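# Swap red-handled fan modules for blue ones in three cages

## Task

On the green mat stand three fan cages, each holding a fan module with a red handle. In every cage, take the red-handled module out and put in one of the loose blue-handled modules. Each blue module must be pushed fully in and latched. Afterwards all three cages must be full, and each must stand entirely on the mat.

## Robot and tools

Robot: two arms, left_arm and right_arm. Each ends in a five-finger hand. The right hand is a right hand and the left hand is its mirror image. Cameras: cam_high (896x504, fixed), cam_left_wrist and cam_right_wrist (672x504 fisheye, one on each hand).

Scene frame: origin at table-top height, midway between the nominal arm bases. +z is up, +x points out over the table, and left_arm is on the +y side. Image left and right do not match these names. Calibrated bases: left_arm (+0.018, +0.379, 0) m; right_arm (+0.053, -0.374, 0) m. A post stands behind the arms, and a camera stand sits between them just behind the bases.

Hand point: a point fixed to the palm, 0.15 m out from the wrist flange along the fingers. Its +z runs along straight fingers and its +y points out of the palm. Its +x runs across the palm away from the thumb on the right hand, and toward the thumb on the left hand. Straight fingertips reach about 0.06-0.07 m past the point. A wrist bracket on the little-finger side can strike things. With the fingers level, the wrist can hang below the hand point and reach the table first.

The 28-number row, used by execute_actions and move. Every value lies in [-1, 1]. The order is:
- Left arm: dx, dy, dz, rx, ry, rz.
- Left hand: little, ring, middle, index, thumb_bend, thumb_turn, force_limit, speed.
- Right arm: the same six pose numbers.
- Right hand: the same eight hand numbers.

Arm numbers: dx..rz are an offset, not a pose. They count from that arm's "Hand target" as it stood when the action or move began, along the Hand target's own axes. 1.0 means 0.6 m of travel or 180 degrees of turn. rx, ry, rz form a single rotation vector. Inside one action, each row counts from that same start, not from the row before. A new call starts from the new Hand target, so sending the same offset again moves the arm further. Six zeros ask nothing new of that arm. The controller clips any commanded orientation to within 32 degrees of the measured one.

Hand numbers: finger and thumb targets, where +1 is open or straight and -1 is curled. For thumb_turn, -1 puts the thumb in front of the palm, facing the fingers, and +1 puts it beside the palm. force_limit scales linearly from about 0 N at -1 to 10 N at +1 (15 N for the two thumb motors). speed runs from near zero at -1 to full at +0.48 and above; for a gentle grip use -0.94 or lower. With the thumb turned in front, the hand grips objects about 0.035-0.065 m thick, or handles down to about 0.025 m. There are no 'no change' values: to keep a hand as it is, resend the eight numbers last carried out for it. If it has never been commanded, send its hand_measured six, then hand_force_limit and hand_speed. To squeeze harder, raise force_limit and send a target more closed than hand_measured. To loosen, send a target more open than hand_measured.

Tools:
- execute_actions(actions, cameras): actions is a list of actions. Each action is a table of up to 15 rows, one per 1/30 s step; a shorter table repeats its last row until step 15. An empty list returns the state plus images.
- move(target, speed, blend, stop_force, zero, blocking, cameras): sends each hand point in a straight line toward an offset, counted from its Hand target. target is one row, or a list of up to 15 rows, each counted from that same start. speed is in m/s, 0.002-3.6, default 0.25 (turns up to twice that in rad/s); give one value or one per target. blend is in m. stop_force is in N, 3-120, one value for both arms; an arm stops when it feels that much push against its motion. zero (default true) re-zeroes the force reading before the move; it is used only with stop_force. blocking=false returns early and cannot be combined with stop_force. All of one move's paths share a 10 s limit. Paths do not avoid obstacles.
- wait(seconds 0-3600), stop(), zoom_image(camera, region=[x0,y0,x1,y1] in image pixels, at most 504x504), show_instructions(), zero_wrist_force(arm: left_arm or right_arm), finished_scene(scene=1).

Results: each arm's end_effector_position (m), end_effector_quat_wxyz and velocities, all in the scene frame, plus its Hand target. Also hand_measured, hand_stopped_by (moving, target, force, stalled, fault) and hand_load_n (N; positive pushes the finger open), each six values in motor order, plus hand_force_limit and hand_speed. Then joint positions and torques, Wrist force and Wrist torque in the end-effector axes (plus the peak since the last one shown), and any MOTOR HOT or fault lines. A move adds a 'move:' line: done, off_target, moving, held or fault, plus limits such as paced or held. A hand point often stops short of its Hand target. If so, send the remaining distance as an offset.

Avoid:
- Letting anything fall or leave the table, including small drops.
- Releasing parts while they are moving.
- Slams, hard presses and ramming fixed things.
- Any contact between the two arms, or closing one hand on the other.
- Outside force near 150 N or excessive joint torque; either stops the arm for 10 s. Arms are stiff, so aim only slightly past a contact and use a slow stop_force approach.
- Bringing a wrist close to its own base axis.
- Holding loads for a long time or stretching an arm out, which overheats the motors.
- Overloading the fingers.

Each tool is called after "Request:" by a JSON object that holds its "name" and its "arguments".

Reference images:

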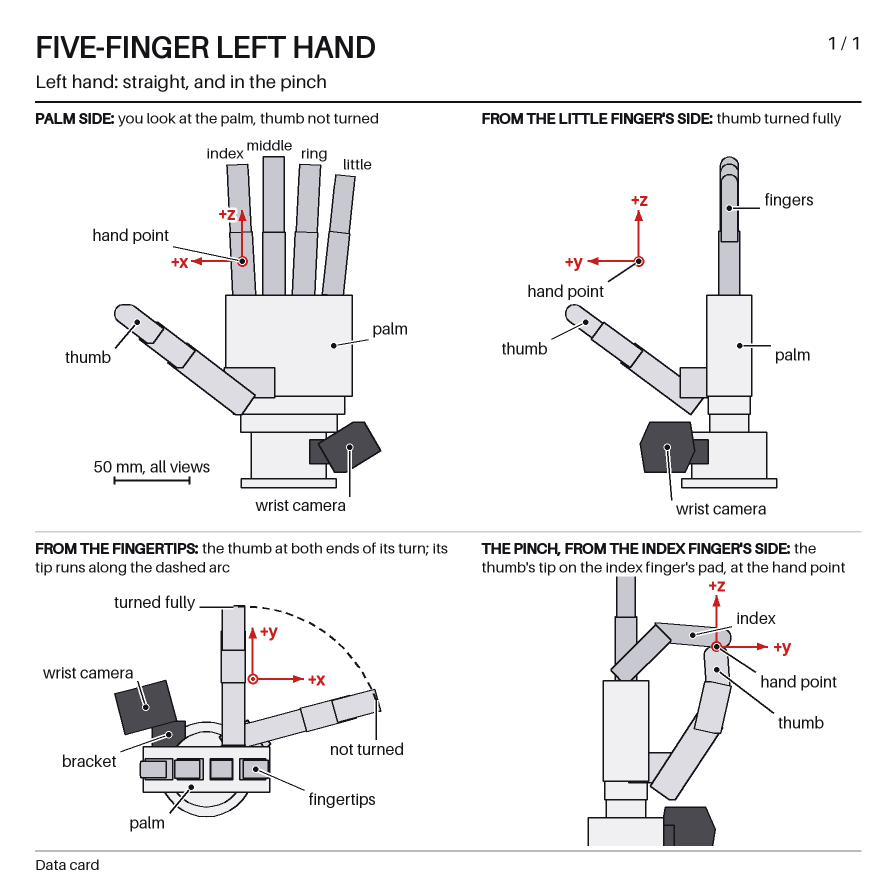

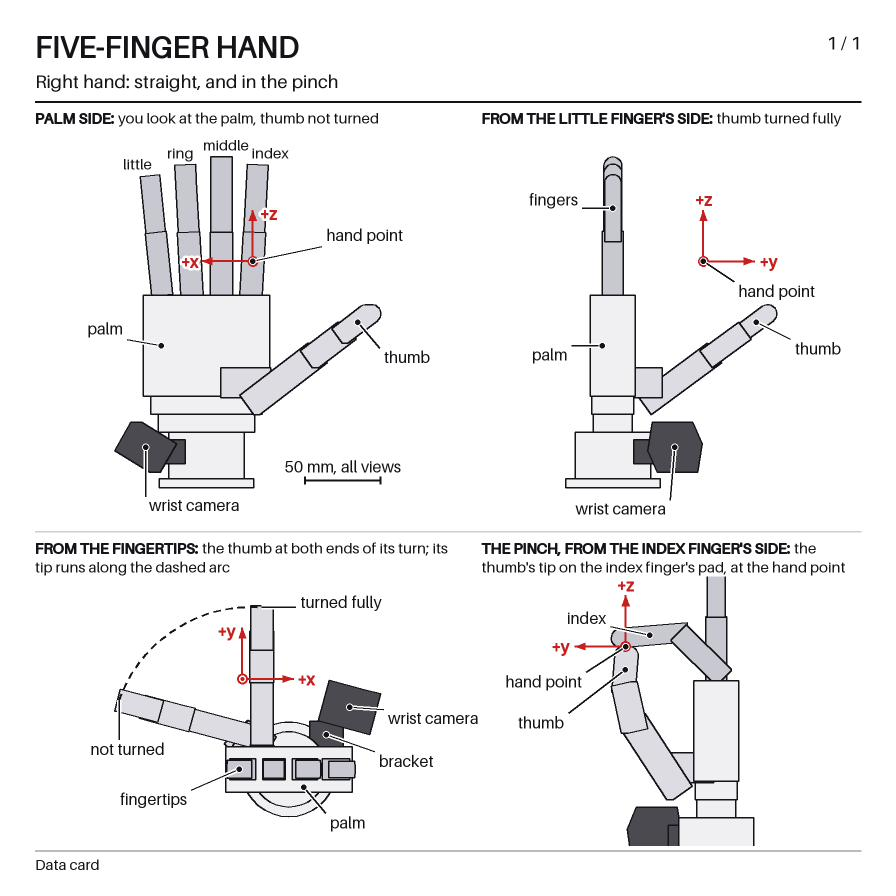

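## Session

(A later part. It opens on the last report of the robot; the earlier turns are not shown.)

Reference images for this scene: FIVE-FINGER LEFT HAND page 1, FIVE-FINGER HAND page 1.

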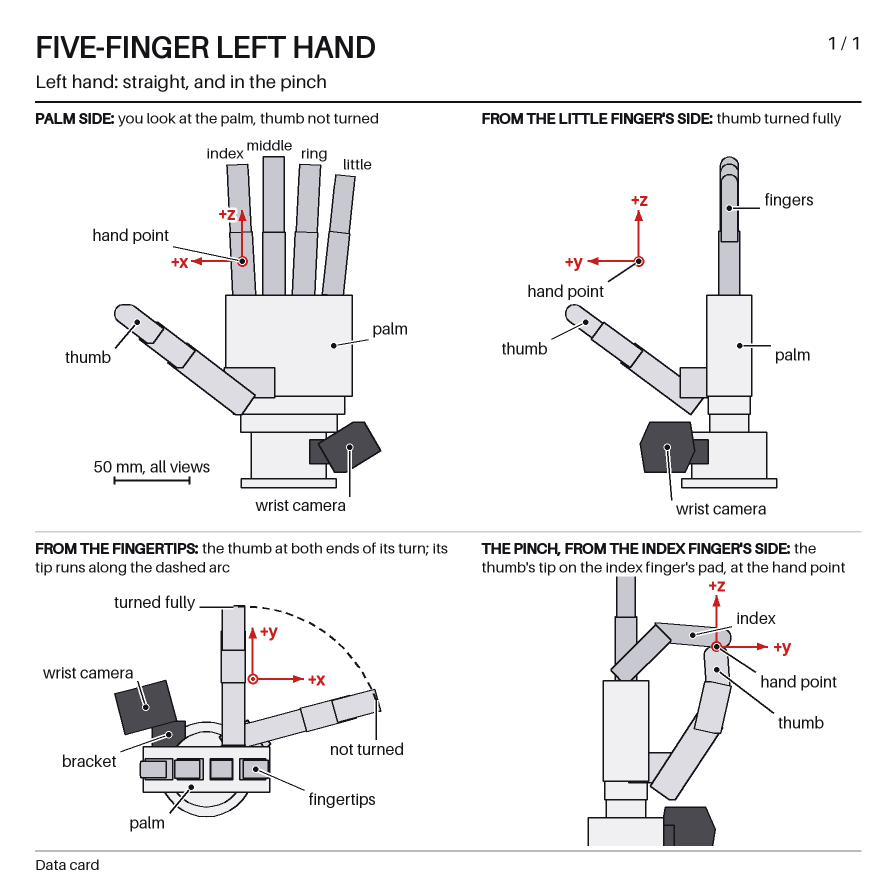

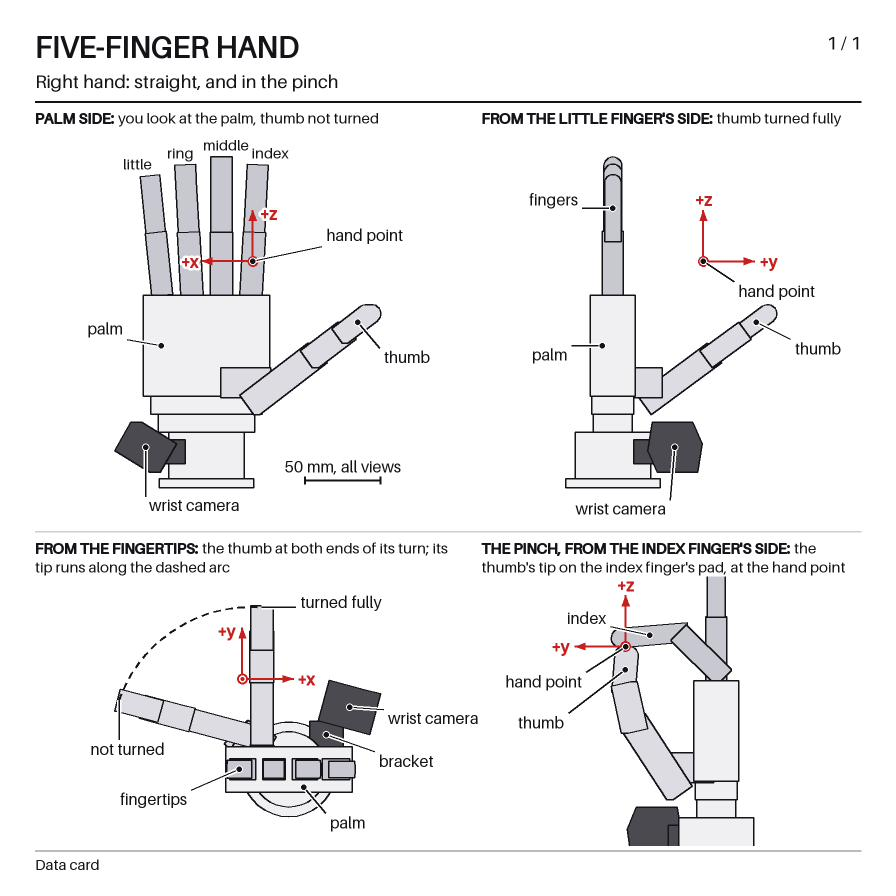

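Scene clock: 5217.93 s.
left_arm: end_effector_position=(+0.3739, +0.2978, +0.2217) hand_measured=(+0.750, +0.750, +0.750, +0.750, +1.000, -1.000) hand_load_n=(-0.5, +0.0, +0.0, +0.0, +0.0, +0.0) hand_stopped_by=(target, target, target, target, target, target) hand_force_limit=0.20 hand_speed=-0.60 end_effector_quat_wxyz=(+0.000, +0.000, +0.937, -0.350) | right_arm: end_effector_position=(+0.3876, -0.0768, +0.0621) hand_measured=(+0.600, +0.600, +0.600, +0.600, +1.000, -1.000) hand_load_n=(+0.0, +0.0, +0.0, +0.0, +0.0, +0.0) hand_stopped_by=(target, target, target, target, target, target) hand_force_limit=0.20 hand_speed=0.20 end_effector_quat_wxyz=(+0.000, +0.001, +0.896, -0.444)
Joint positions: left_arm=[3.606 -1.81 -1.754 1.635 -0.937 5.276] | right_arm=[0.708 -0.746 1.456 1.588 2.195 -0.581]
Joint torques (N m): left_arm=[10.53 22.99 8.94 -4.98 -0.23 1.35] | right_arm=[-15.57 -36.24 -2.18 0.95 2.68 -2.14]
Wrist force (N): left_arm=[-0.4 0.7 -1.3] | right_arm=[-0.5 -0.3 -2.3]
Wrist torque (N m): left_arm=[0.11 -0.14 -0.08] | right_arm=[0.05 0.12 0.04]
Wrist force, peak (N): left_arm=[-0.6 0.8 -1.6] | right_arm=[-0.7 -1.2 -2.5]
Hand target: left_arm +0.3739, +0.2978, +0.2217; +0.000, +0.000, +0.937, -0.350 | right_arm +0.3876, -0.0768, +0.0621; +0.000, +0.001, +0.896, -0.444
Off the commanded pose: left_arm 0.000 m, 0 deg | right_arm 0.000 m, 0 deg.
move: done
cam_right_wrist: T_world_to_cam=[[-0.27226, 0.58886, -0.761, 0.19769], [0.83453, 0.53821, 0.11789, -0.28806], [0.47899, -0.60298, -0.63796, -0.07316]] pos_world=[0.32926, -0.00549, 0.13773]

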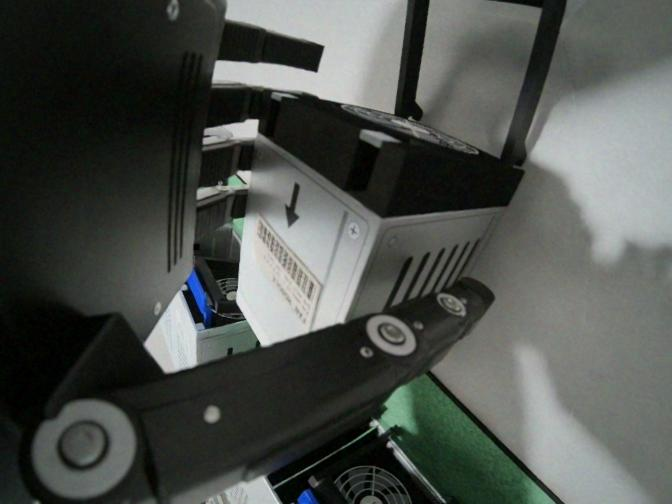

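Request:
{"name": "execute_actions", "arguments": {"actions": [[[0,0,0,0,0,0,0.75,0.75,0.75,0.75,1,-1,0.2,-0.6,0,-0.00133,-0.00101,0,0,0,0.6,0.6,0.2,0.2,0.4,-1,-0.5,-0.88],[0,0,0,0,0,0,0.75,0.75,0.75,0.75,1,-1,0.2,-0.6,0,-0.00265,-0.00202,0,0,0,0.6,0.6,0.2,0.2,0.4,-1,-0.5,-0.88]]], "cameras": ["cam_right_wrist"]}}

Scene clock: 5275.10 s.
left_arm: end_effector_position=(+0.3739, +0.2978, +0.2217) hand_measured=(+0.750, +0.750, +0.750, +0.750, +1.000, -1.000) hand_load_n=(+0.0, +0.0, -0.5, +0.0, +0.0, +0.0) hand_stopped_by=(target, target, target, target, target, target) hand_force_limit=0.20 hand_speed=-0.60 end_effector_quat_wxyz=(+0.000, +0.000, +0.937, -0.350) | right_arm: end_effector_position=(+0.3876, -0.0768, +0.0641) hand_measured=(+0.600, +0.600, +0.268, +0.268, +0.834, -1.000) hand_load_n=(+0.0, +0.0, +4.0, +3.5, +6.0, +0.0) hand_stopped_by=(target, target, force, force, force, target) hand_force_limit=-0.50 hand_speed=-0.88 end_effector_quat_wxyz=(+0.000, +0.001, +0.896, -0.444)
Joint positions: left_arm=[3.606 -1.81 -1.754 1.635 -0.937 5.276] | right_arm=[0.708 -0.749 1.456 1.591 2.195 -0.581]
Joint torques (N m): left_arm=[10.5 22.45 8.96 -4.92 -0.26 1.32] | right_arm=[-13 -51.9 -24.52 3.94 1.79 -1.89]
Wrist force (N): left_arm=[-0.2 0.5 -1.5] | right_arm=[-0.8 -2.0 -3.0]
Wrist torque (N m): left_arm=[0.10 -0.18 -0.06] | right_arm=[-0.08 0.15 0.04]
Wrist force, peak (N): left_arm=[-0.6 0.5 -1.8] | right_arm=[-0.7 -3.4 -2.1]
Hand target: left_arm +0.3739, +0.2978, +0.2217; +0.000, +0.000, +0.937, -0.350 | right_arm +0.3876, -0.0768, +0.0641; +0.000, +0.001, +0.896, -0.444
Off the commanded pose: left_arm 0.000 m, 0 deg | right_arm 0.000 m, 0 deg.
cam_right_wrist: T_world_to_cam=[[-0.27226, 0.58886, -0.761, 0.19929], [0.83453, 0.53821, 0.11789, -0.28831], [0.47899, -0.60298, -0.63796, -0.07182]] pos_world=[0.32926, -0.00549, 0.13983]

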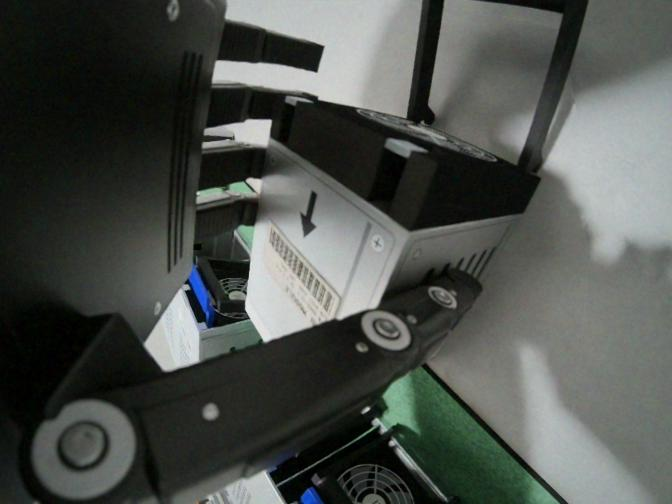

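Request:
{"name": "execute_actions", "arguments": {"actions": [[[0,0,0,0,0,0,0.75,0.75,0.75,0.75,1,-1,0.2,-0.6,0,0,0,0,0,0,0.6,0.6,0.0,0.0,0.3,-1,0.6,-0.9]]], "cameras": ["cam_high"]}}

Scene clock: 5279.73 s.
left_arm: end_effector_position=(+0.3739, +0.2978, +0.2217) hand_measured=(+0.750, +0.750, +0.750, +0.750, +1.000, -1.000) hand_load_n=(+0.0, +0.0, +0.0, +0.0, +0.0, +0.0) hand_stopped_by=(target, target, target, target, target, target) hand_force_limit=0.20 hand_speed=-0.60 end_effector_quat_wxyz=(+0.000, +0.000, +0.937, -0.350) | right_arm: end_effector_position=(+0.3876, -0.0768, +0.0641) hand_measured=(+0.600, +0.600, +0.252, +0.244, +0.830, -1.000) hand_load_n=(+0.0, +0.0, +6.5, +9.0, +12.0, +0.0) hand_stopped_by=(target, target, force, force, force, target) hand_force_limit=0.60 hand_speed=-0.90 end_effector_quat_wxyz=(+0.000, +0.001, +0.896, -0.444)
Joint positions: left_arm=[3.606 -1.81 -1.754 1.635 -0.937 5.276] | right_arm=[0.708 -0.749 1.456 1.591 2.195 -0.581]
Joint torques (N m): left_arm=[10.5 22.68 9.01 -4.88 -0.2 1.41] | right_arm=[-7.04 -41.23 -14.56 1.31 -1.46 -0.66]
Wrist force (N): left_arm=[-0.2 0.6 -1.5] | right_arm=[-1.5 -6.0 -4.0]
Wrist torque (N m): left_arm=[0.11 -0.18 -0.07] | right_arm=[-0.32 0.19 0.01]
Wrist force, peak (N): left_arm=[-0.6 0.8 -1.6] | right_arm=[-1.9 -5.9 -4.3]
Hand target: left_arm +0.3739, +0.2978, +0.2217; +0.000, +0.000, +0.937, -0.350 | right_arm +0.3876, -0.0768, +0.0641; +0.000, +0.001, +0.896, -0.444
Off the commanded pose: left_arm 0.000 m, 0 deg | right_arm 0.000 m, 0 deg.

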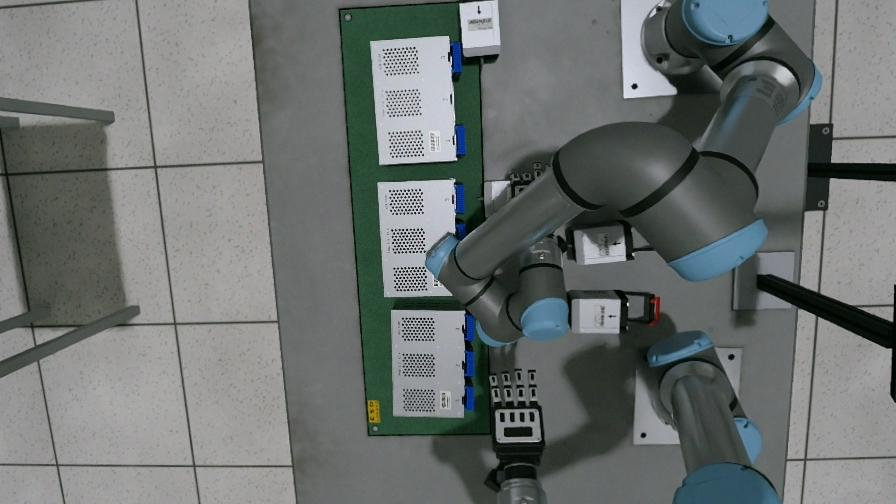

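Request:
{"name": "zoom_image", "arguments": {"camera": "cam_high", "region": [360, 0, 560, 180]}}

Scaled by 2.520 from the camera's image (finer frame: 1280x720).

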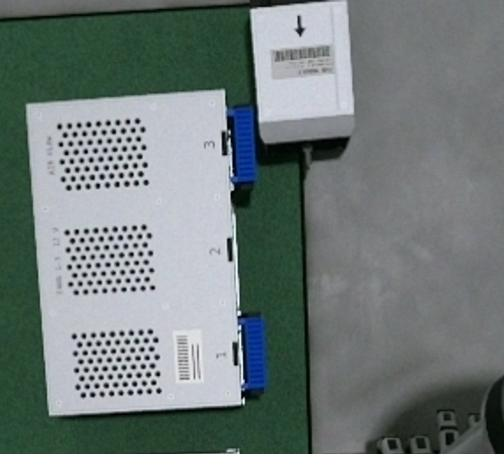

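Request:
{"name": "move", "arguments": {"target": [[0,0,0,0,0,0,0.75,0.75,0.75,0.75,1,-1,0.2,-0.6,0,-0.10607,-0.0808,0,0,0,0.6,0.6,0.0,0.0,0.3,-1,0.6,-0.9],[0,0,0,0,0,0,0.75,0.75,0.75,0.75,1,-1,0.2,-0.6,-0.08733,-0.34533,0.12078,0,0,0,0.6,0.6,0.0,0.0,0.3,-1,0.6,-0.9]], "speed": 0.2, "blend": [0.04, 0], "cameras": ["all"]}}

Scene clock: 5337.83 s.
left_arm: end_effector_position=(+0.3739, +0.2978, +0.2217) hand_measured=(+0.750, +0.750, +0.750, +0.750, +1.000, -1.000) hand_load_n=(+0.0, +0.0, +0.0, +0.0, -0.5, +0.0) hand_stopped_by=(target, target, target, target, target, target) hand_force_limit=0.20 hand_speed=-0.60 end_effector_quat_wxyz=(+0.000, +0.000, +0.937, -0.350) | right_arm: end_effector_position=(+0.4394, -0.2601, +0.1850) hand_measured=(+0.600, +0.600, +0.252, +0.244, +0.830, -1.000) hand_load_n=(+0.0, +0.0, +6.0, +7.5, +13.5, +0.0) hand_stopped_by=(target, target, force, force, force, target) hand_force_limit=0.60 hand_speed=-0.90 end_effector_quat_wxyz=(+0.000, +0.001, +0.896, -0.444)
Joint positions: left_arm=[3.606 -1.81 -1.754 1.635 -0.937 5.276] | right_arm=[0.326 -1.12 1.663 1.464 2.409 -1.01]
Joint torques (N m): left_arm=[11.37 23.24 9.18 -4.97 -0.28 1.33] | right_arm=[-14.66 -44.47 -4.93 1.66 4 -2]
Wrist force (N): left_arm=[-0.3 0.8 -1.4] | right_arm=[-0.5 4.2 0.8]
Wrist torque (N m): left_arm=[0.13 -0.16 -0.08] | right_arm=[0.19 0.08 0.11]
Wrist force, peak (N): left_arm=[-0.4 0.7 -1.8] | right_arm=[-1.9 -6.1 -4.2]
Hand target: left_arm +0.3739, +0.2978, +0.2217; +0.000, +0.000, +0.937, -0.350 | right_arm +0.4394, -0.2602, +0.1850; +0.000, +0.001, +0.896, -0.444
Off the commanded pose: left_arm 0.000 m, 0 deg | right_arm 0.000 m, 0 deg.
move: done
cam_left_wrist: T_world_to_cam=[[-0.26126, -0.68807, 0.67698, 0.14661], [-0.82898, 0.51923, 0.20782, 0.10832], [-0.4945, -0.50691, -0.70605, 0.61241]] pos_world=[0.43094, 0.35507, 0.31063]
cam_right_wrist: T_world_to_cam=[[-0.27215, 0.58881, -0.76108, 0.41324], [0.83456, 0.53815, 0.11791, -0.24722], [0.479, -0.60308, -0.63786, -0.13001]] pos_world=[0.38106, -0.18868, 0.26073]

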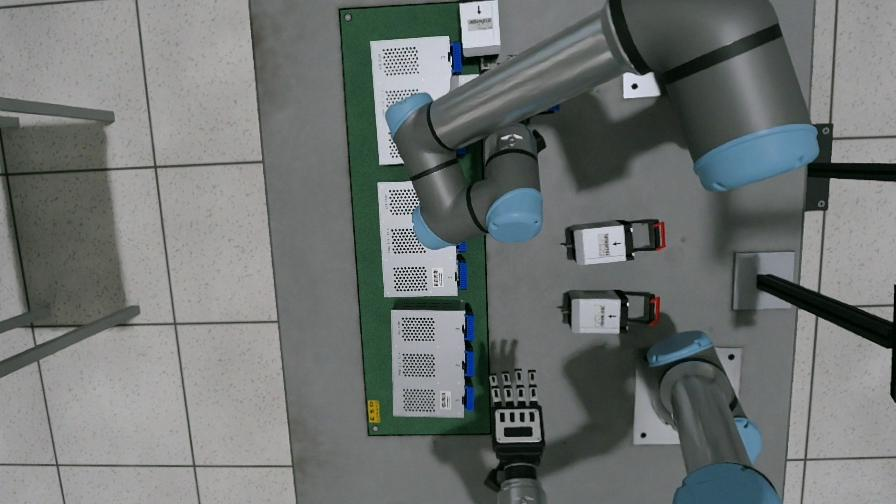

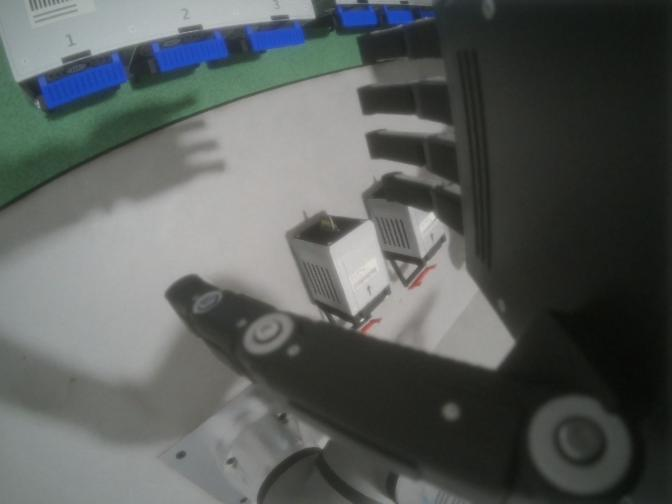

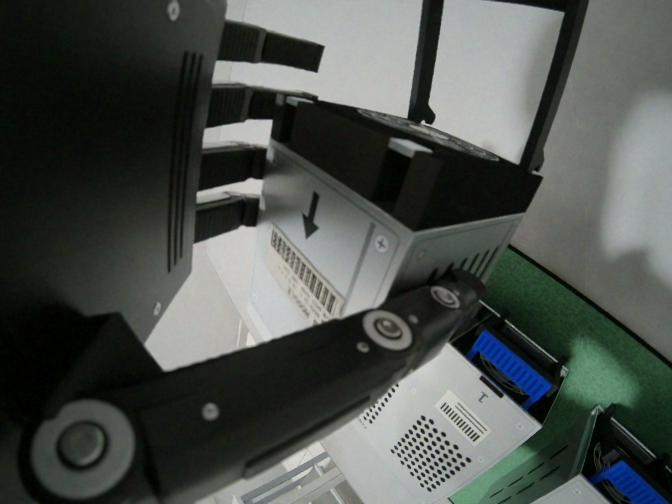

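Request:
{"name": "zoom_image", "arguments": {"camera": "cam_high", "region": [420, 20, 570, 180]}}

Request:
{"name": "zoom_image", "arguments": {"camera": "cam_right_wrist", "region": [380, 240, 672, 504]}}

Scaled by 3.150 from the camera's image (finer frame: 1280x720).

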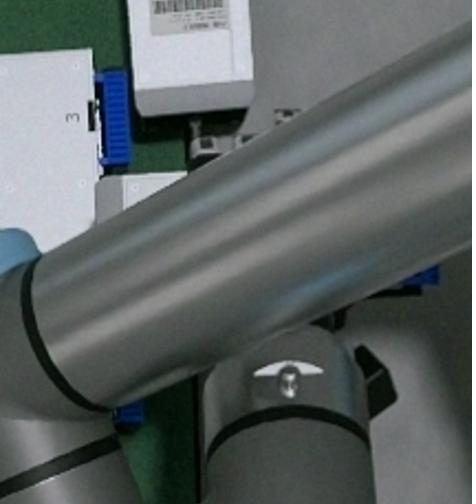

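Scaled by 1.726 from the camera's image (finer frame: 960x720).

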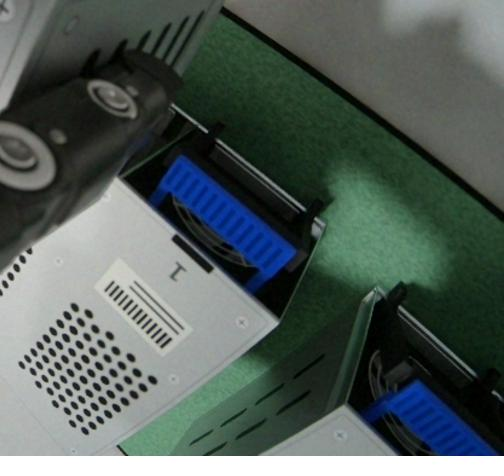

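Request:
{"name": "zoom_image", "arguments": {"camera": "cam_high", "region": [440, 50, 500, 100]}}

Scaled by 8.400 from the camera's image (finer frame: 1280x720).

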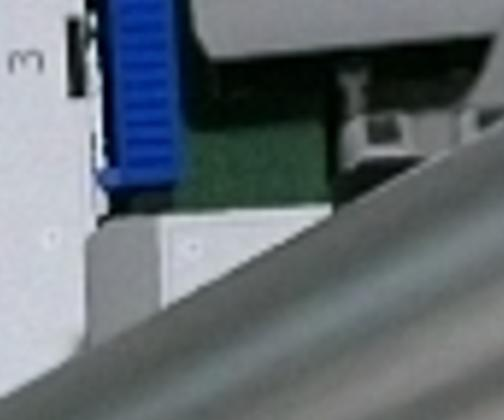

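Request:
{"name": "move", "arguments": {"target": [0,0,0,0,0,0,0.75,0.75,0.75,0.75,1,-1,0.2,-0.6,0,0.14733,0.11602,0,0,0,0.6,0.6,0.0,0.0,0.3,-1,0.6,-0.9], "speed": 0.16, "cameras": ["cam_high", "cam_right_wrist"]}}

Scene clock: 5415.23 s.
left_arm: end_effector_position=(+0.3739, +0.2978, +0.2217) hand_measured=(+0.750, +0.750, +0.750, +0.750, +1.000, -1.000) hand_load_n=(+0.0, +0.0, +0.0, -0.5, +0.0, +0.0) hand_stopped_by=(target, target, target, target, target, target) hand_force_limit=0.20 hand_speed=-0.60 end_effector_quat_wxyz=(+0.000, +0.000, +0.937, -0.350) | right_arm: end_effector_position=(+0.4395, -0.2621, +0.0728) hand_measured=(+0.600, +0.600, +0.252, +0.244, +0.834, -1.000) hand_load_n=(+0.0, +0.0, +0.0, +10.5, +23.5, -0.5) hand_stopped_by=(target, target, force, force, force, target) hand_force_limit=0.60 hand_speed=-0.90 end_effector_quat_wxyz=(+0.000, +0.001, +0.896, -0.444)
Joint positions: left_arm=[3.606 -1.81 -1.754 1.635 -0.937 5.276] | right_arm=[0.322 -0.957 1.75 1.21 2.412 -1.016]
Joint torques (N m): left_arm=[10.48 23.53 8.95 -4.9 -0.16 1.35] | right_arm=[-1.34 0.5 -0.56 -12.38 -10.93 -4.54]
Wrist force (N): left_arm=[-0.2 0.6 -1.4] | right_arm=[16.8 -86.8 -20.1]
Wrist torque (N m): left_arm=[0.10 -0.17 -0.06] | right_arm=[-2.98 0.54 0.88]
Wrist force, peak (N): left_arm=[-0.7 0.9 -1.6] | right_arm=[16.8 -86.8 -20.1]
Hand target: left_arm +0.3739, +0.2978, +0.2217; +0.000, +0.000, +0.937, -0.350 | right_arm +0.4395, -0.2620, +0.0725; +0.000, +0.001, +0.896, -0.444
Off the commanded pose: left_arm 0.000 m, 0 deg | right_arm 0.000 m, 0 deg.
move: done
cam_right_wrist: T_world_to_cam=[[-0.27228, 0.58854, -0.76124, 0.329], [0.83451, 0.53829, 0.11768, -0.23291], [0.47903, -0.60322, -0.6377, -0.20296]] pos_world=[0.38116, -0.19068, 0.14843]

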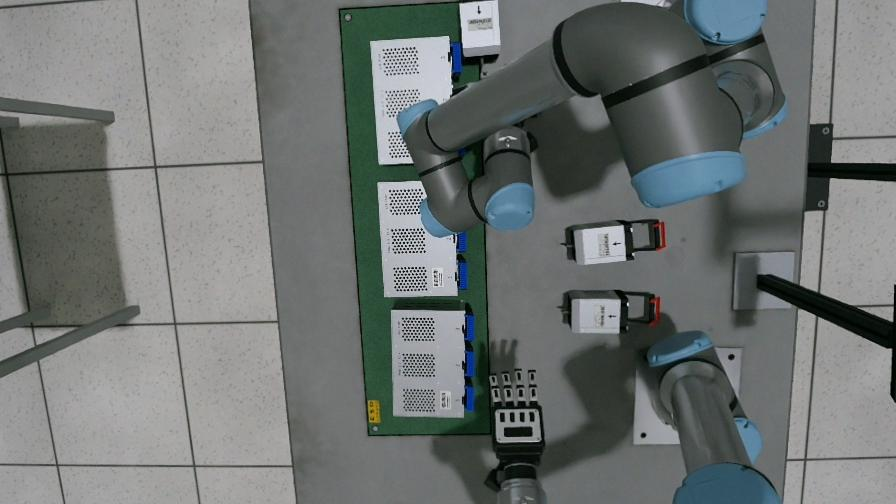

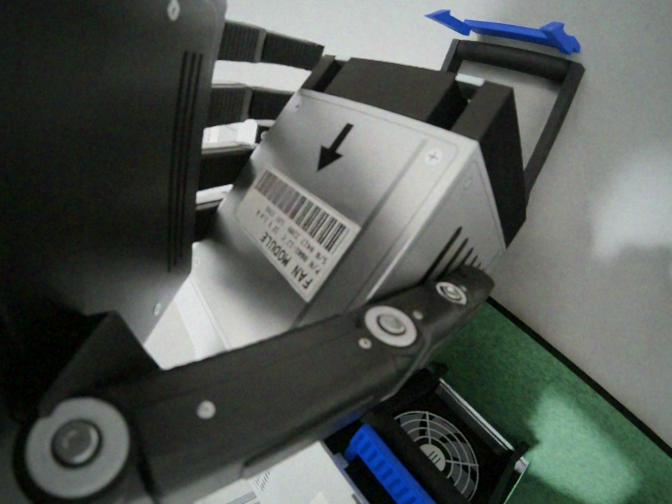

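Request:
{"name": "move", "arguments": {"target": [0,0,0,0,0,0,0.75,0.75,0.75,0.75,1,-1,0.2,-0.6,0,-0.1326,-0.1010,0,0,0,0.6,0.6,0.0,0.0,0.3,-1,0.6,-0.9], "speed": 0.16, "cameras": ["cam_high", "cam_right_wrist"]}}

Scene clock: 5422.60 s.
left_arm: end_effector_position=(+0.3739, +0.2978, +0.2217) hand_measured=(+0.750, +0.750, +0.750, +0.750, +1.000, -1.000) hand_load_n=(+0.0, +0.0, +0.0, -0.5, +0.0, +0.0) hand_stopped_by=(target, target, target, target, target, target) hand_force_limit=0.20 hand_speed=-0.60 end_effector_quat_wxyz=(+0.000, +0.000, +0.937, -0.350) | right_arm: end_effector_position=(+0.4394, -0.2620, +0.1724) hand_measured=(+0.600, +0.600, +0.254, +0.244, +0.834, -1.000) hand_load_n=(+0.0, +0.0, +6.0, +4.5, +13.5, +0.0) hand_stopped_by=(target, target, force, force, force, target) hand_force_limit=0.60 hand_speed=-0.90 end_effector_quat_wxyz=(+0.000, +0.001, +0.896, -0.444)
Joint positions: left_arm=[3.606 -1.81 -1.754 1.635 -0.937 5.276] | right_arm=[0.322 -1.107 1.679 1.431 2.411 -1.016]
Joint torques (N m): left_arm=[10.43 23.89 9.3 -4.97 -0.17 1.22] | right_arm=[13.7 -45.63 -27.72 5.51 -0.47 2.45]
Wrist force (N): left_arm=[-0.4 0.7 -1.6] | right_arm=[-1.1 4.0 -0.7]
Wrist torque (N m): left_arm=[0.12 -0.16 -0.08] | right_arm=[0.26 0.24 -0.06]
Wrist force, peak (N): left_arm=[-0.4 0.7 -1.8] | right_arm=[15.3 -89.4 -21.2]
Hand target: left_arm +0.3739, +0.2978, +0.2217; +0.000, +0.000, +0.937, -0.350 | right_arm +0.4394, -0.2620, +0.1725; +0.000, +0.001, +0.896, -0.444
Off the commanded pose: left_arm 0.000 m, 0 deg | right_arm 0.000 m, 0 deg.
move: done
cam_right_wrist: T_world_to_cam=[[-0.27222, 0.58889, -0.76099, 0.40482], [0.83454, 0.53817, 0.11793, -0.24479], [0.47899, -0.60298, -0.63796, -0.1392]] pos_world=[0.38116, -0.19059, 0.24813]

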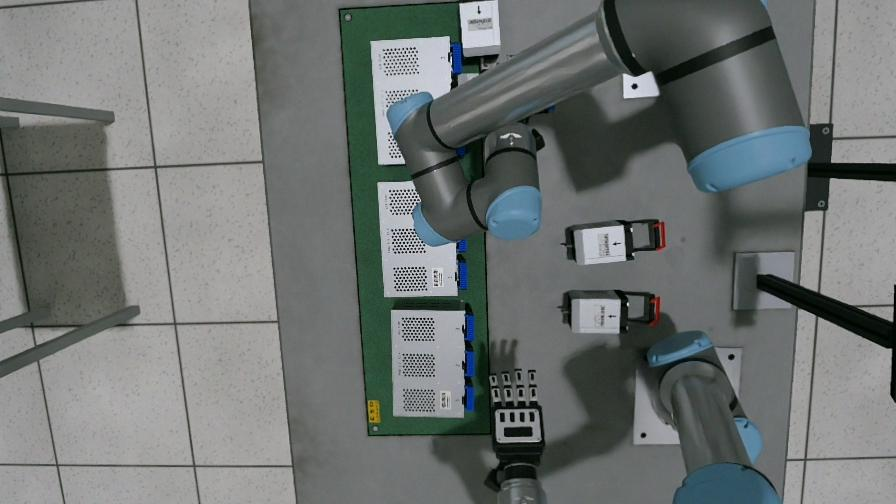

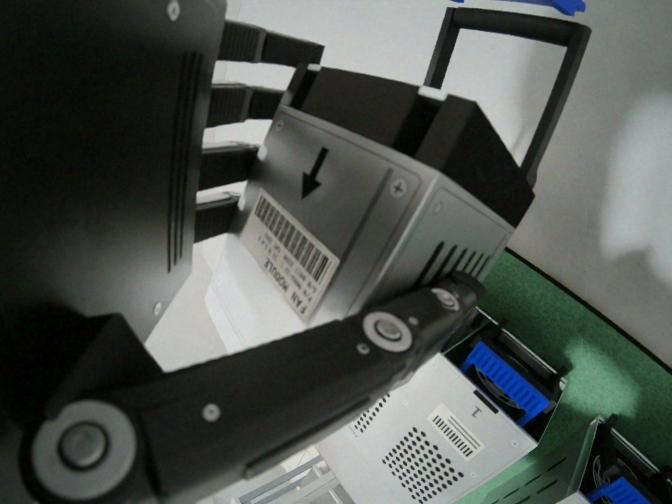

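Request:
{"name": "zoom_image", "arguments": {"camera": "cam_right_wrist", "region": [200, 0, 600, 330]}}

Request:
{"name": "zoom_image", "arguments": {"camera": "cam_high", "region": [430, 30, 520, 100]}}

Scaled by 1.260 from the camera's image (finer frame: 960x720).

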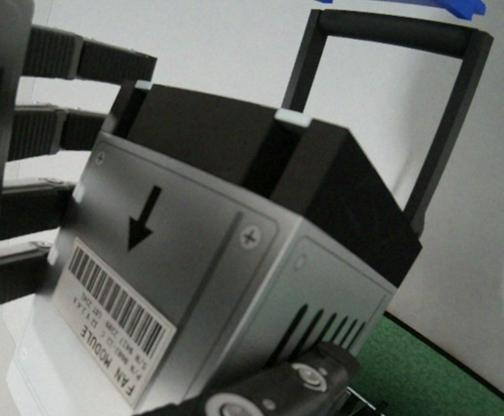

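Scaled by 5.600 from the camera's image (finer frame: 1280x720).

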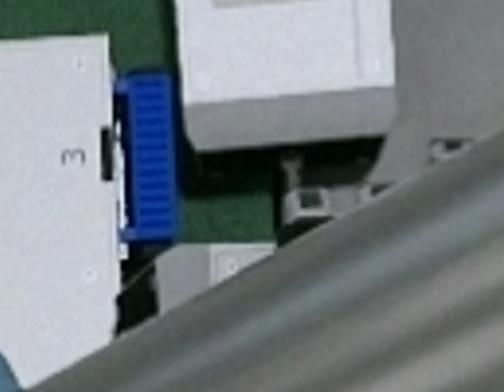

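Request:
{"name": "execute_actions", "arguments": {"actions": [[[0,0,0,0,0,0,0.75,0.75,0.75,0.75,1,-1,0.2,-0.6,0.002,0.0022,0.0017,0,0,0,0.6,0.6,0.0,0.0,0.3,-1,0.6,-0.9],[0,0,0,0,0,0,0.75,0.75,0.75,0.75,1,-1,0.2,-0.6,0.0059,0.0067,0.0051,0,0,0,0.6,0.6,0.0,0.0,0.3,-1,0.6,-0.9],[0,0,0,0,0,0,0.75,0.75,0.75,0.75,1,-1,0.2,-0.6,0.0119,0.0134,0.0102,0,0,0,0.6,0.6,0.0,0.0,0.3,-1,0.6,-0.9],[0,0,0,0,0,0,0.75,0.75,0.75,0.75,1,-1,0.2,-0.6,0.0198,0.0224,0.0171,0,0,0,0.6,0.6,0.0,0.0,0.3,-1,0.6,-0.9],[0,0,0,0,0,0,0.75,0.75,0.75,0.75,1,-1,0.2,-0.6,0.0287,0.0325,0.0248,0,0,0,0.6,0.6,0.0,0.0,0.3,-1,0.6,-0.9],[0,0,0,0,0,0,0.75,0.75,0.75,0.75,1,-1,0.2,-0.6,0.0386,0.0437,0.0333,0,0,0,0.6,0.6,0.0,0.0,0.3,-1,0.6,-0.9],[0,0,0,0,0,0,0.75,0.75,0.75,0.75,1,-1,0.2,-0.6,0.0495,0.056,0.0427,0,0,0,0.6,0.6,0.0,0.0,0.3,-1,0.6,-0.9],[0,0,0,0,0,0,0.75,0.75,0.75,0.75,1,-1,0.2,-0.6,0.0594,0.0672,0.0512,0,0,0,0.6,0.6,0.0,0.0,0.3,-1,0.6,-0.9],[0,0,0,0,0,0,0.75,0.75,0.75,0.75,1,-1,0.2,-0.6,0.0683,0.0773,0.0589,0,0,0,0.6,0.6,0.0,0.0,0.3,-1,0.6,-0.9],[0,0,0,0,0,0,0.75,0.75,0.75,0.75,1,-1,0.2,-0.6,0.0762,0.0863,0.0657,0,0,0,0.6,0.6,0.0,0.0,0.3,-1,0.6,-0.9],[0,0,0,0,0,0,0.75,0.75,0.75,0.75,1,-1,0.2,-0.6,0.0832,0.0941,0.0717,0,0,0,0.6,0.6,0.0,0.0,0.3,-1,0.6,-0.9],[0,0,0,0,0,0,0.75,0.75,0.75,0.75,1,-1,0.2,-0.6,0.0891,0.1008,0.0768,0,0,0,0.6,0.6,0.0,0.0,0.3,-1,0.6,-0.9],[0,0,0,0,0,0,0.75,0.75,0.75,0.75,1,-1,0.2,-0.6,0.0941,0.1064,0.0811,0,0,0,0.6,0.6,0.0,0.0,0.3,-1,0.6,-0.9],[0,0,0,0,0,0,0.75,0.75,0.75,0.75,1,-1,0.2,-0.6,0.0975,0.1103,0.0841,0,0,0,0.6,0.6,0.0,0.0,0.3,-1,0.6,-0.9],[0,0,0,0,0,0,0.75,0.75,0.75,0.75,1,-1,0.2,-0.6,0.099,0.112,0.0853,0,0,0,0.6,0.6,0.0,0.0,0.3,-1,0.6,-0.9]]], "cameras": ["cam_high", "cam_right_wrist"]}}

Scene clock: 5518.97 s.
left_arm: end_effector_position=(+0.3739, +0.2978, +0.2217) hand_measured=(+0.750, +0.750, +0.750, +0.750, +1.000, -1.000) hand_load_n=(+0.0, +0.0, +0.0, +0.0, +0.0, +0.0) hand_stopped_by=(target, target, target, target, target, target) hand_force_limit=0.20 hand_speed=-0.60 end_effector_quat_wxyz=(+0.000, +0.000, +0.937, -0.350) | right_arm: end_effector_position=(+0.3797, -0.2626, +0.0902) hand_measured=(+0.600, +0.600, +0.254, +0.244, +0.834, -1.000) hand_load_n=(+0.0, +0.0, +6.0, +4.5, +13.5, +0.0) hand_stopped_by=(target, target, force, force, force, target) hand_force_limit=0.60 hand_speed=-0.90 end_effector_quat_wxyz=(-0.002, +0.001, +0.896, -0.444)
Joint positions: left_arm=[3.606 -1.81 -1.754 1.635 -0.937 5.276] | right_arm=[0.376 -1.063 1.899 1.223 2.386 -0.943]
Joint torques (N m): left_arm=[10.26 23.67 8.67 -4.88 -0.2 1.38] | right_arm=[13.31 -26.64 -1.27 1.55 -0.85 2.54]
Wrist force (N): left_arm=[-0.2 0.6 -1.5] | right_arm=[-1.1 4.0 -0.6]
Wrist torque (N m): left_arm=[0.10 -0.18 -0.06] | right_arm=[0.24 0.25 -0.06]
Wrist force, peak (N): left_arm=[-0.5 0.8 -1.8] | right_arm=[0.0 5.3 0.0]
Hand target: left_arm +0.3739, +0.2978, +0.2217; +0.000, +0.000, +0.937, -0.350 | right_arm +0.3801, -0.2618, +0.0880; +0.000, +0.001, +0.896, -0.444
Off the commanded pose: left_arm 0.000 m, 0 deg | right_arm 0.002 m, 0 deg.
cam_right_wrist: T_world_to_cam=[[-0.27325, 0.58887, -0.76064, 0.32671], [0.83562, 0.53702, 0.11557, -0.18537], [0.47653, -0.60402, -0.63881, -0.16264]] pos_world=[0.32167, -0.19108, 0.16604]

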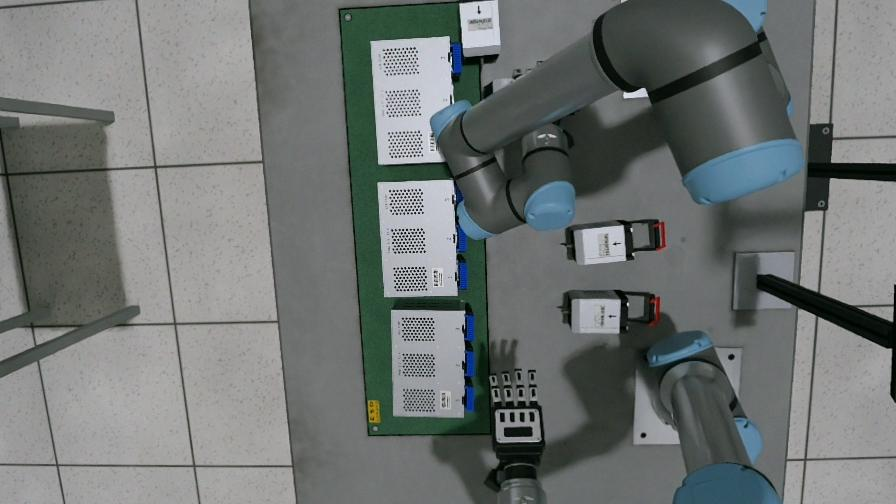

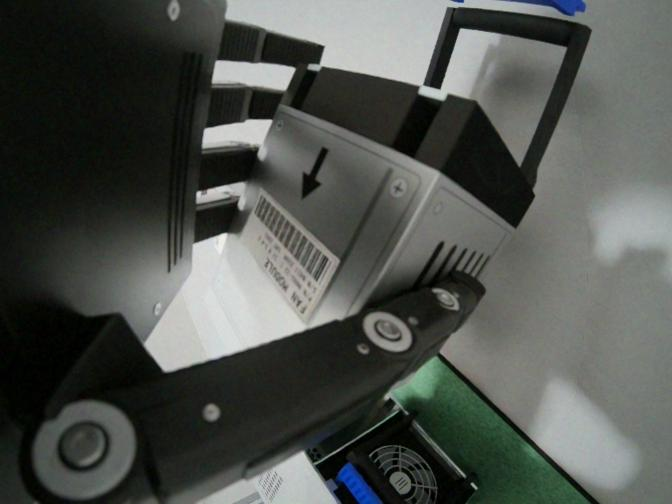

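Request:
{"name": "move", "arguments": {"target": [0,0,0,0,0,0,0.75,0.75,0.75,0.75,1,-1,0.2,-0.6,0,0.0325,0.0247,0,0,0,0.6,0.6,0.0,0.0,0.3,-1,0.6,-0.9], "speed": 0.04, "stop_force": 25, "cameras": ["cam_right_wrist"]}}

Scene clock: 5524.00 s.
left_arm: end_effector_position=(+0.3739, +0.2978, +0.2217) hand_measured=(+0.750, +0.750, +0.750, +0.750, +1.000, -1.000) hand_load_n=(+0.0, +0.0, +0.0, -0.5, +0.0, +0.0) hand_stopped_by=(target, target, target, target, target, target) hand_force_limit=0.20 hand_speed=-0.60 end_effector_quat_wxyz=(+0.000, +0.000, +0.937, -0.350) | right_arm: end_effector_position=(+0.3801, -0.2618, +0.0635) hand_measured=(+0.600, +0.600, +0.254, +0.244, +0.834, -1.000) hand_load_n=(+0.0, +0.0, +7.0, +5.5, +12.5, +1.0) hand_stopped_by=(target, target, force, force, force, target) hand_force_limit=0.60 hand_speed=-0.90 end_effector_quat_wxyz=(+0.000, +0.001, +0.896, -0.444)
Joint positions: left_arm=[3.606 -1.81 -1.754 1.635 -0.937 5.276] | right_arm=[0.378 -1.012 1.909 1.16 2.387 -0.942]
Joint torques (N m): left_arm=[11.07 23.97 9.26 -4.88 -0.03 1.28] | right_arm=[12.76 -26.43 1.14 1.2 3.23 -0.37]
Wrist force (N): left_arm=[-0.2 0.8 -1.5] | right_arm=[-1.4 1.4 -2.1]
Wrist torque (N m): left_arm=[0.14 -0.18 -0.07] | right_arm=[0.21 0.27 -0.17]
Wrist force, peak (N): left_arm=[-0.3 0.8 -1.7] | right_arm=[-1.3 4.2 -0.7]
Hand target: left_arm +0.3739, +0.2978, +0.2217; +0.000, +0.000, +0.937, -0.350 | right_arm +0.3801, -0.2618, +0.0635; +0.000, +0.001, +0.896, -0.444
Off the commanded pose: left_arm 0.000 m, 0 deg | right_arm 0.000 m, 0 deg.
move: done
cam_right_wrist: T_world_to_cam=[[-0.27212, 0.58889, -0.76103, 0.30563], [0.83456, 0.53813, 0.118, -0.18251], [0.47902, -0.60301, -0.6379, -0.18012]] pos_world=[0.32176, -0.19038, 0.13923]

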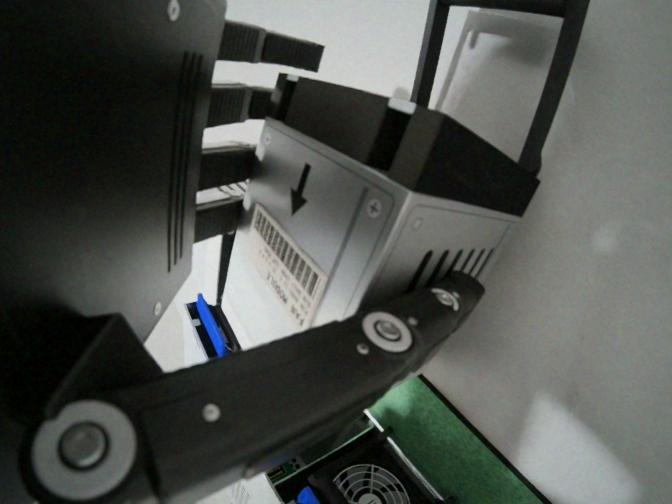

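Request:
{"name": "zoom_image", "arguments": {"camera": "cam_right_wrist", "region": [320, 130, 600, 330]}}

Scaled by 1.800 from the camera's image (finer frame: 960x720).

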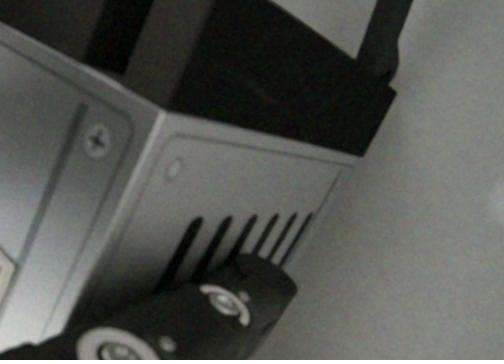

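Request:
{"name": "move", "arguments": {"target": [0,0,0,0,0,0,0.75,0.75,0.75,0.75,1,-1,0.2,-0.6,0,0.01326,0.0101,0,0,0,0.6,0.6,0.0,0.0,0.3,-1,0.6,-0.9], "speed": 0.03, "stop_force": 12, "cameras": ["cam_right_wrist", "cam_high"]}}

Scene clock: 5555.20 s.
left_arm: end_effector_position=(+0.3739, +0.2978, +0.2217) hand_measured=(+0.750, +0.750, +0.750, +0.750, +1.000, -1.000) hand_load_n=(+0.0, +0.0, +0.0, +0.0, +0.0, +0.0) hand_stopped_by=(target, target, target, target, target, target) hand_force_limit=0.20 hand_speed=-0.60 end_effector_quat_wxyz=(+0.000, +0.000, +0.937, -0.350) | right_arm: end_effector_position=(+0.3801, -0.2618, +0.0551) hand_measured=(+0.600, +0.600, +0.254, +0.244, +0.834, -1.000) hand_load_n=(+0.0, +0.0, +7.0, +5.5, +12.5, +1.0) hand_stopped_by=(target, target, force, force, force, target) hand_force_limit=0.60 hand_speed=-0.90 end_effector_quat_wxyz=(+0.000, +0.001, +0.896, -0.444)
Joint positions: left_arm=[3.606 -1.81 -1.754 1.635 -0.937 5.276] | right_arm=[0.378 -0.996 1.912 1.141 2.387 -0.942]
Joint torques (N m): left_arm=[10.94 23.99 9.02 -4.92 -0.15 1.33] | right_arm=[13.08 -44.63 -21.55 5.63 1.49 -0.27]
Wrist force (N): left_arm=[-0.3 0.5 -1.5] | right_arm=[-0.7 4.6 -0.4]
Wrist torque (N m): left_arm=[0.10 -0.17 -0.06] | right_arm=[0.34 0.15 -0.03]
Wrist force, peak (N): left_arm=[-0.3 0.9 -1.8] | right_arm=[-1.8 -7.6 -13.3]
Hand target: left_arm +0.3739, +0.2978, +0.2217; +0.000, +0.000, +0.937, -0.350 | right_arm +0.3801, -0.2618, +0.0551; +0.000, +0.001, +0.896, -0.444 (not the last commanded pose)
Off the commanded pose: left_arm 0.000 m, 0 deg | right_arm 0.002 m, 0 deg.
move: contact (right_arm)
cam_right_wrist: T_world_to_cam=[[-0.27233, 0.58882, -0.76101, 0.29929], [0.83451, 0.53825, 0.11783, -0.18145], [0.47899, -0.60298, -0.63796, -0.18546]] pos_world=[0.32176, -0.19039, 0.13083]
Images, in order (width x height): cam_high 896x504, cam_right_wrist 672x504.

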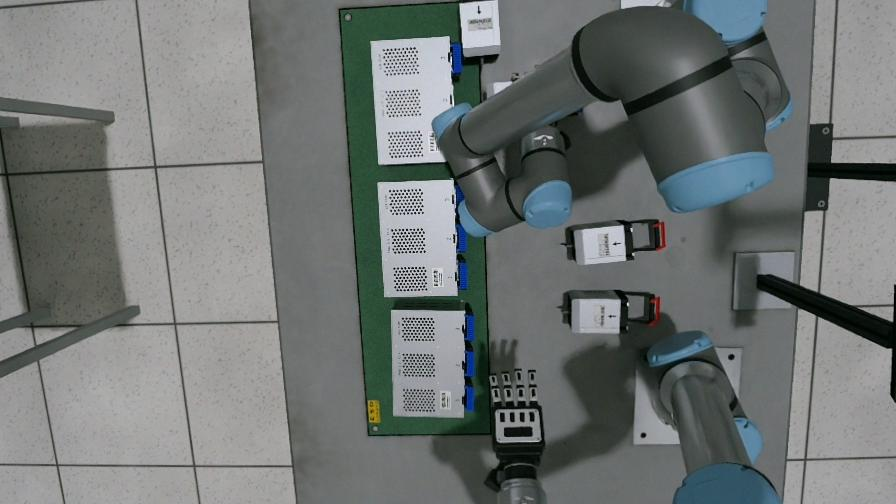

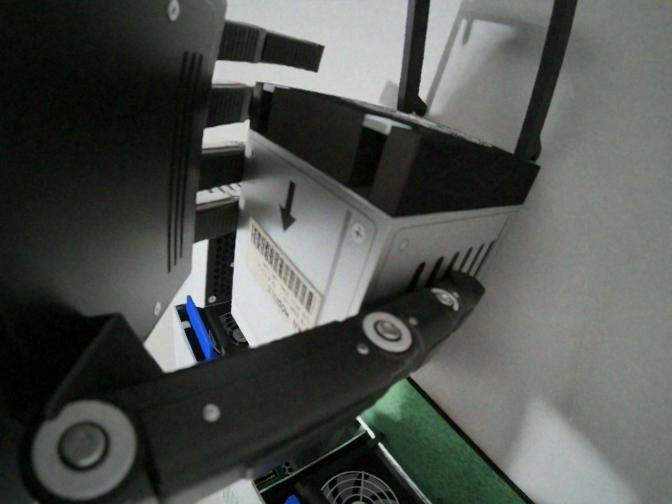

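Request:
{"name": "zoom_image", "arguments": {"camera": "cam_right_wrist", "region": [320, 130, 600, 330]}}

Request:
{"name": "zoom_image", "arguments": {"camera": "cam_high", "region": [440, 60, 530, 130]}}

Scaled by 1.800 from the camera's image (finer frame: 960x720).

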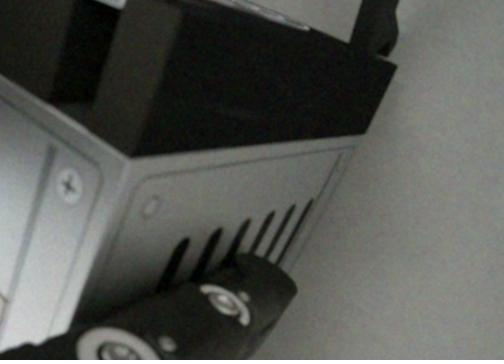

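Scaled by 5.600 from the camera's image (finer frame: 1280x720).

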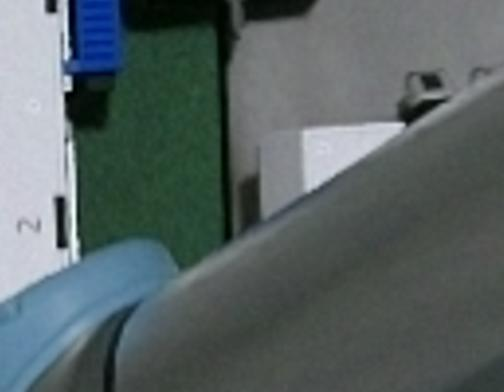

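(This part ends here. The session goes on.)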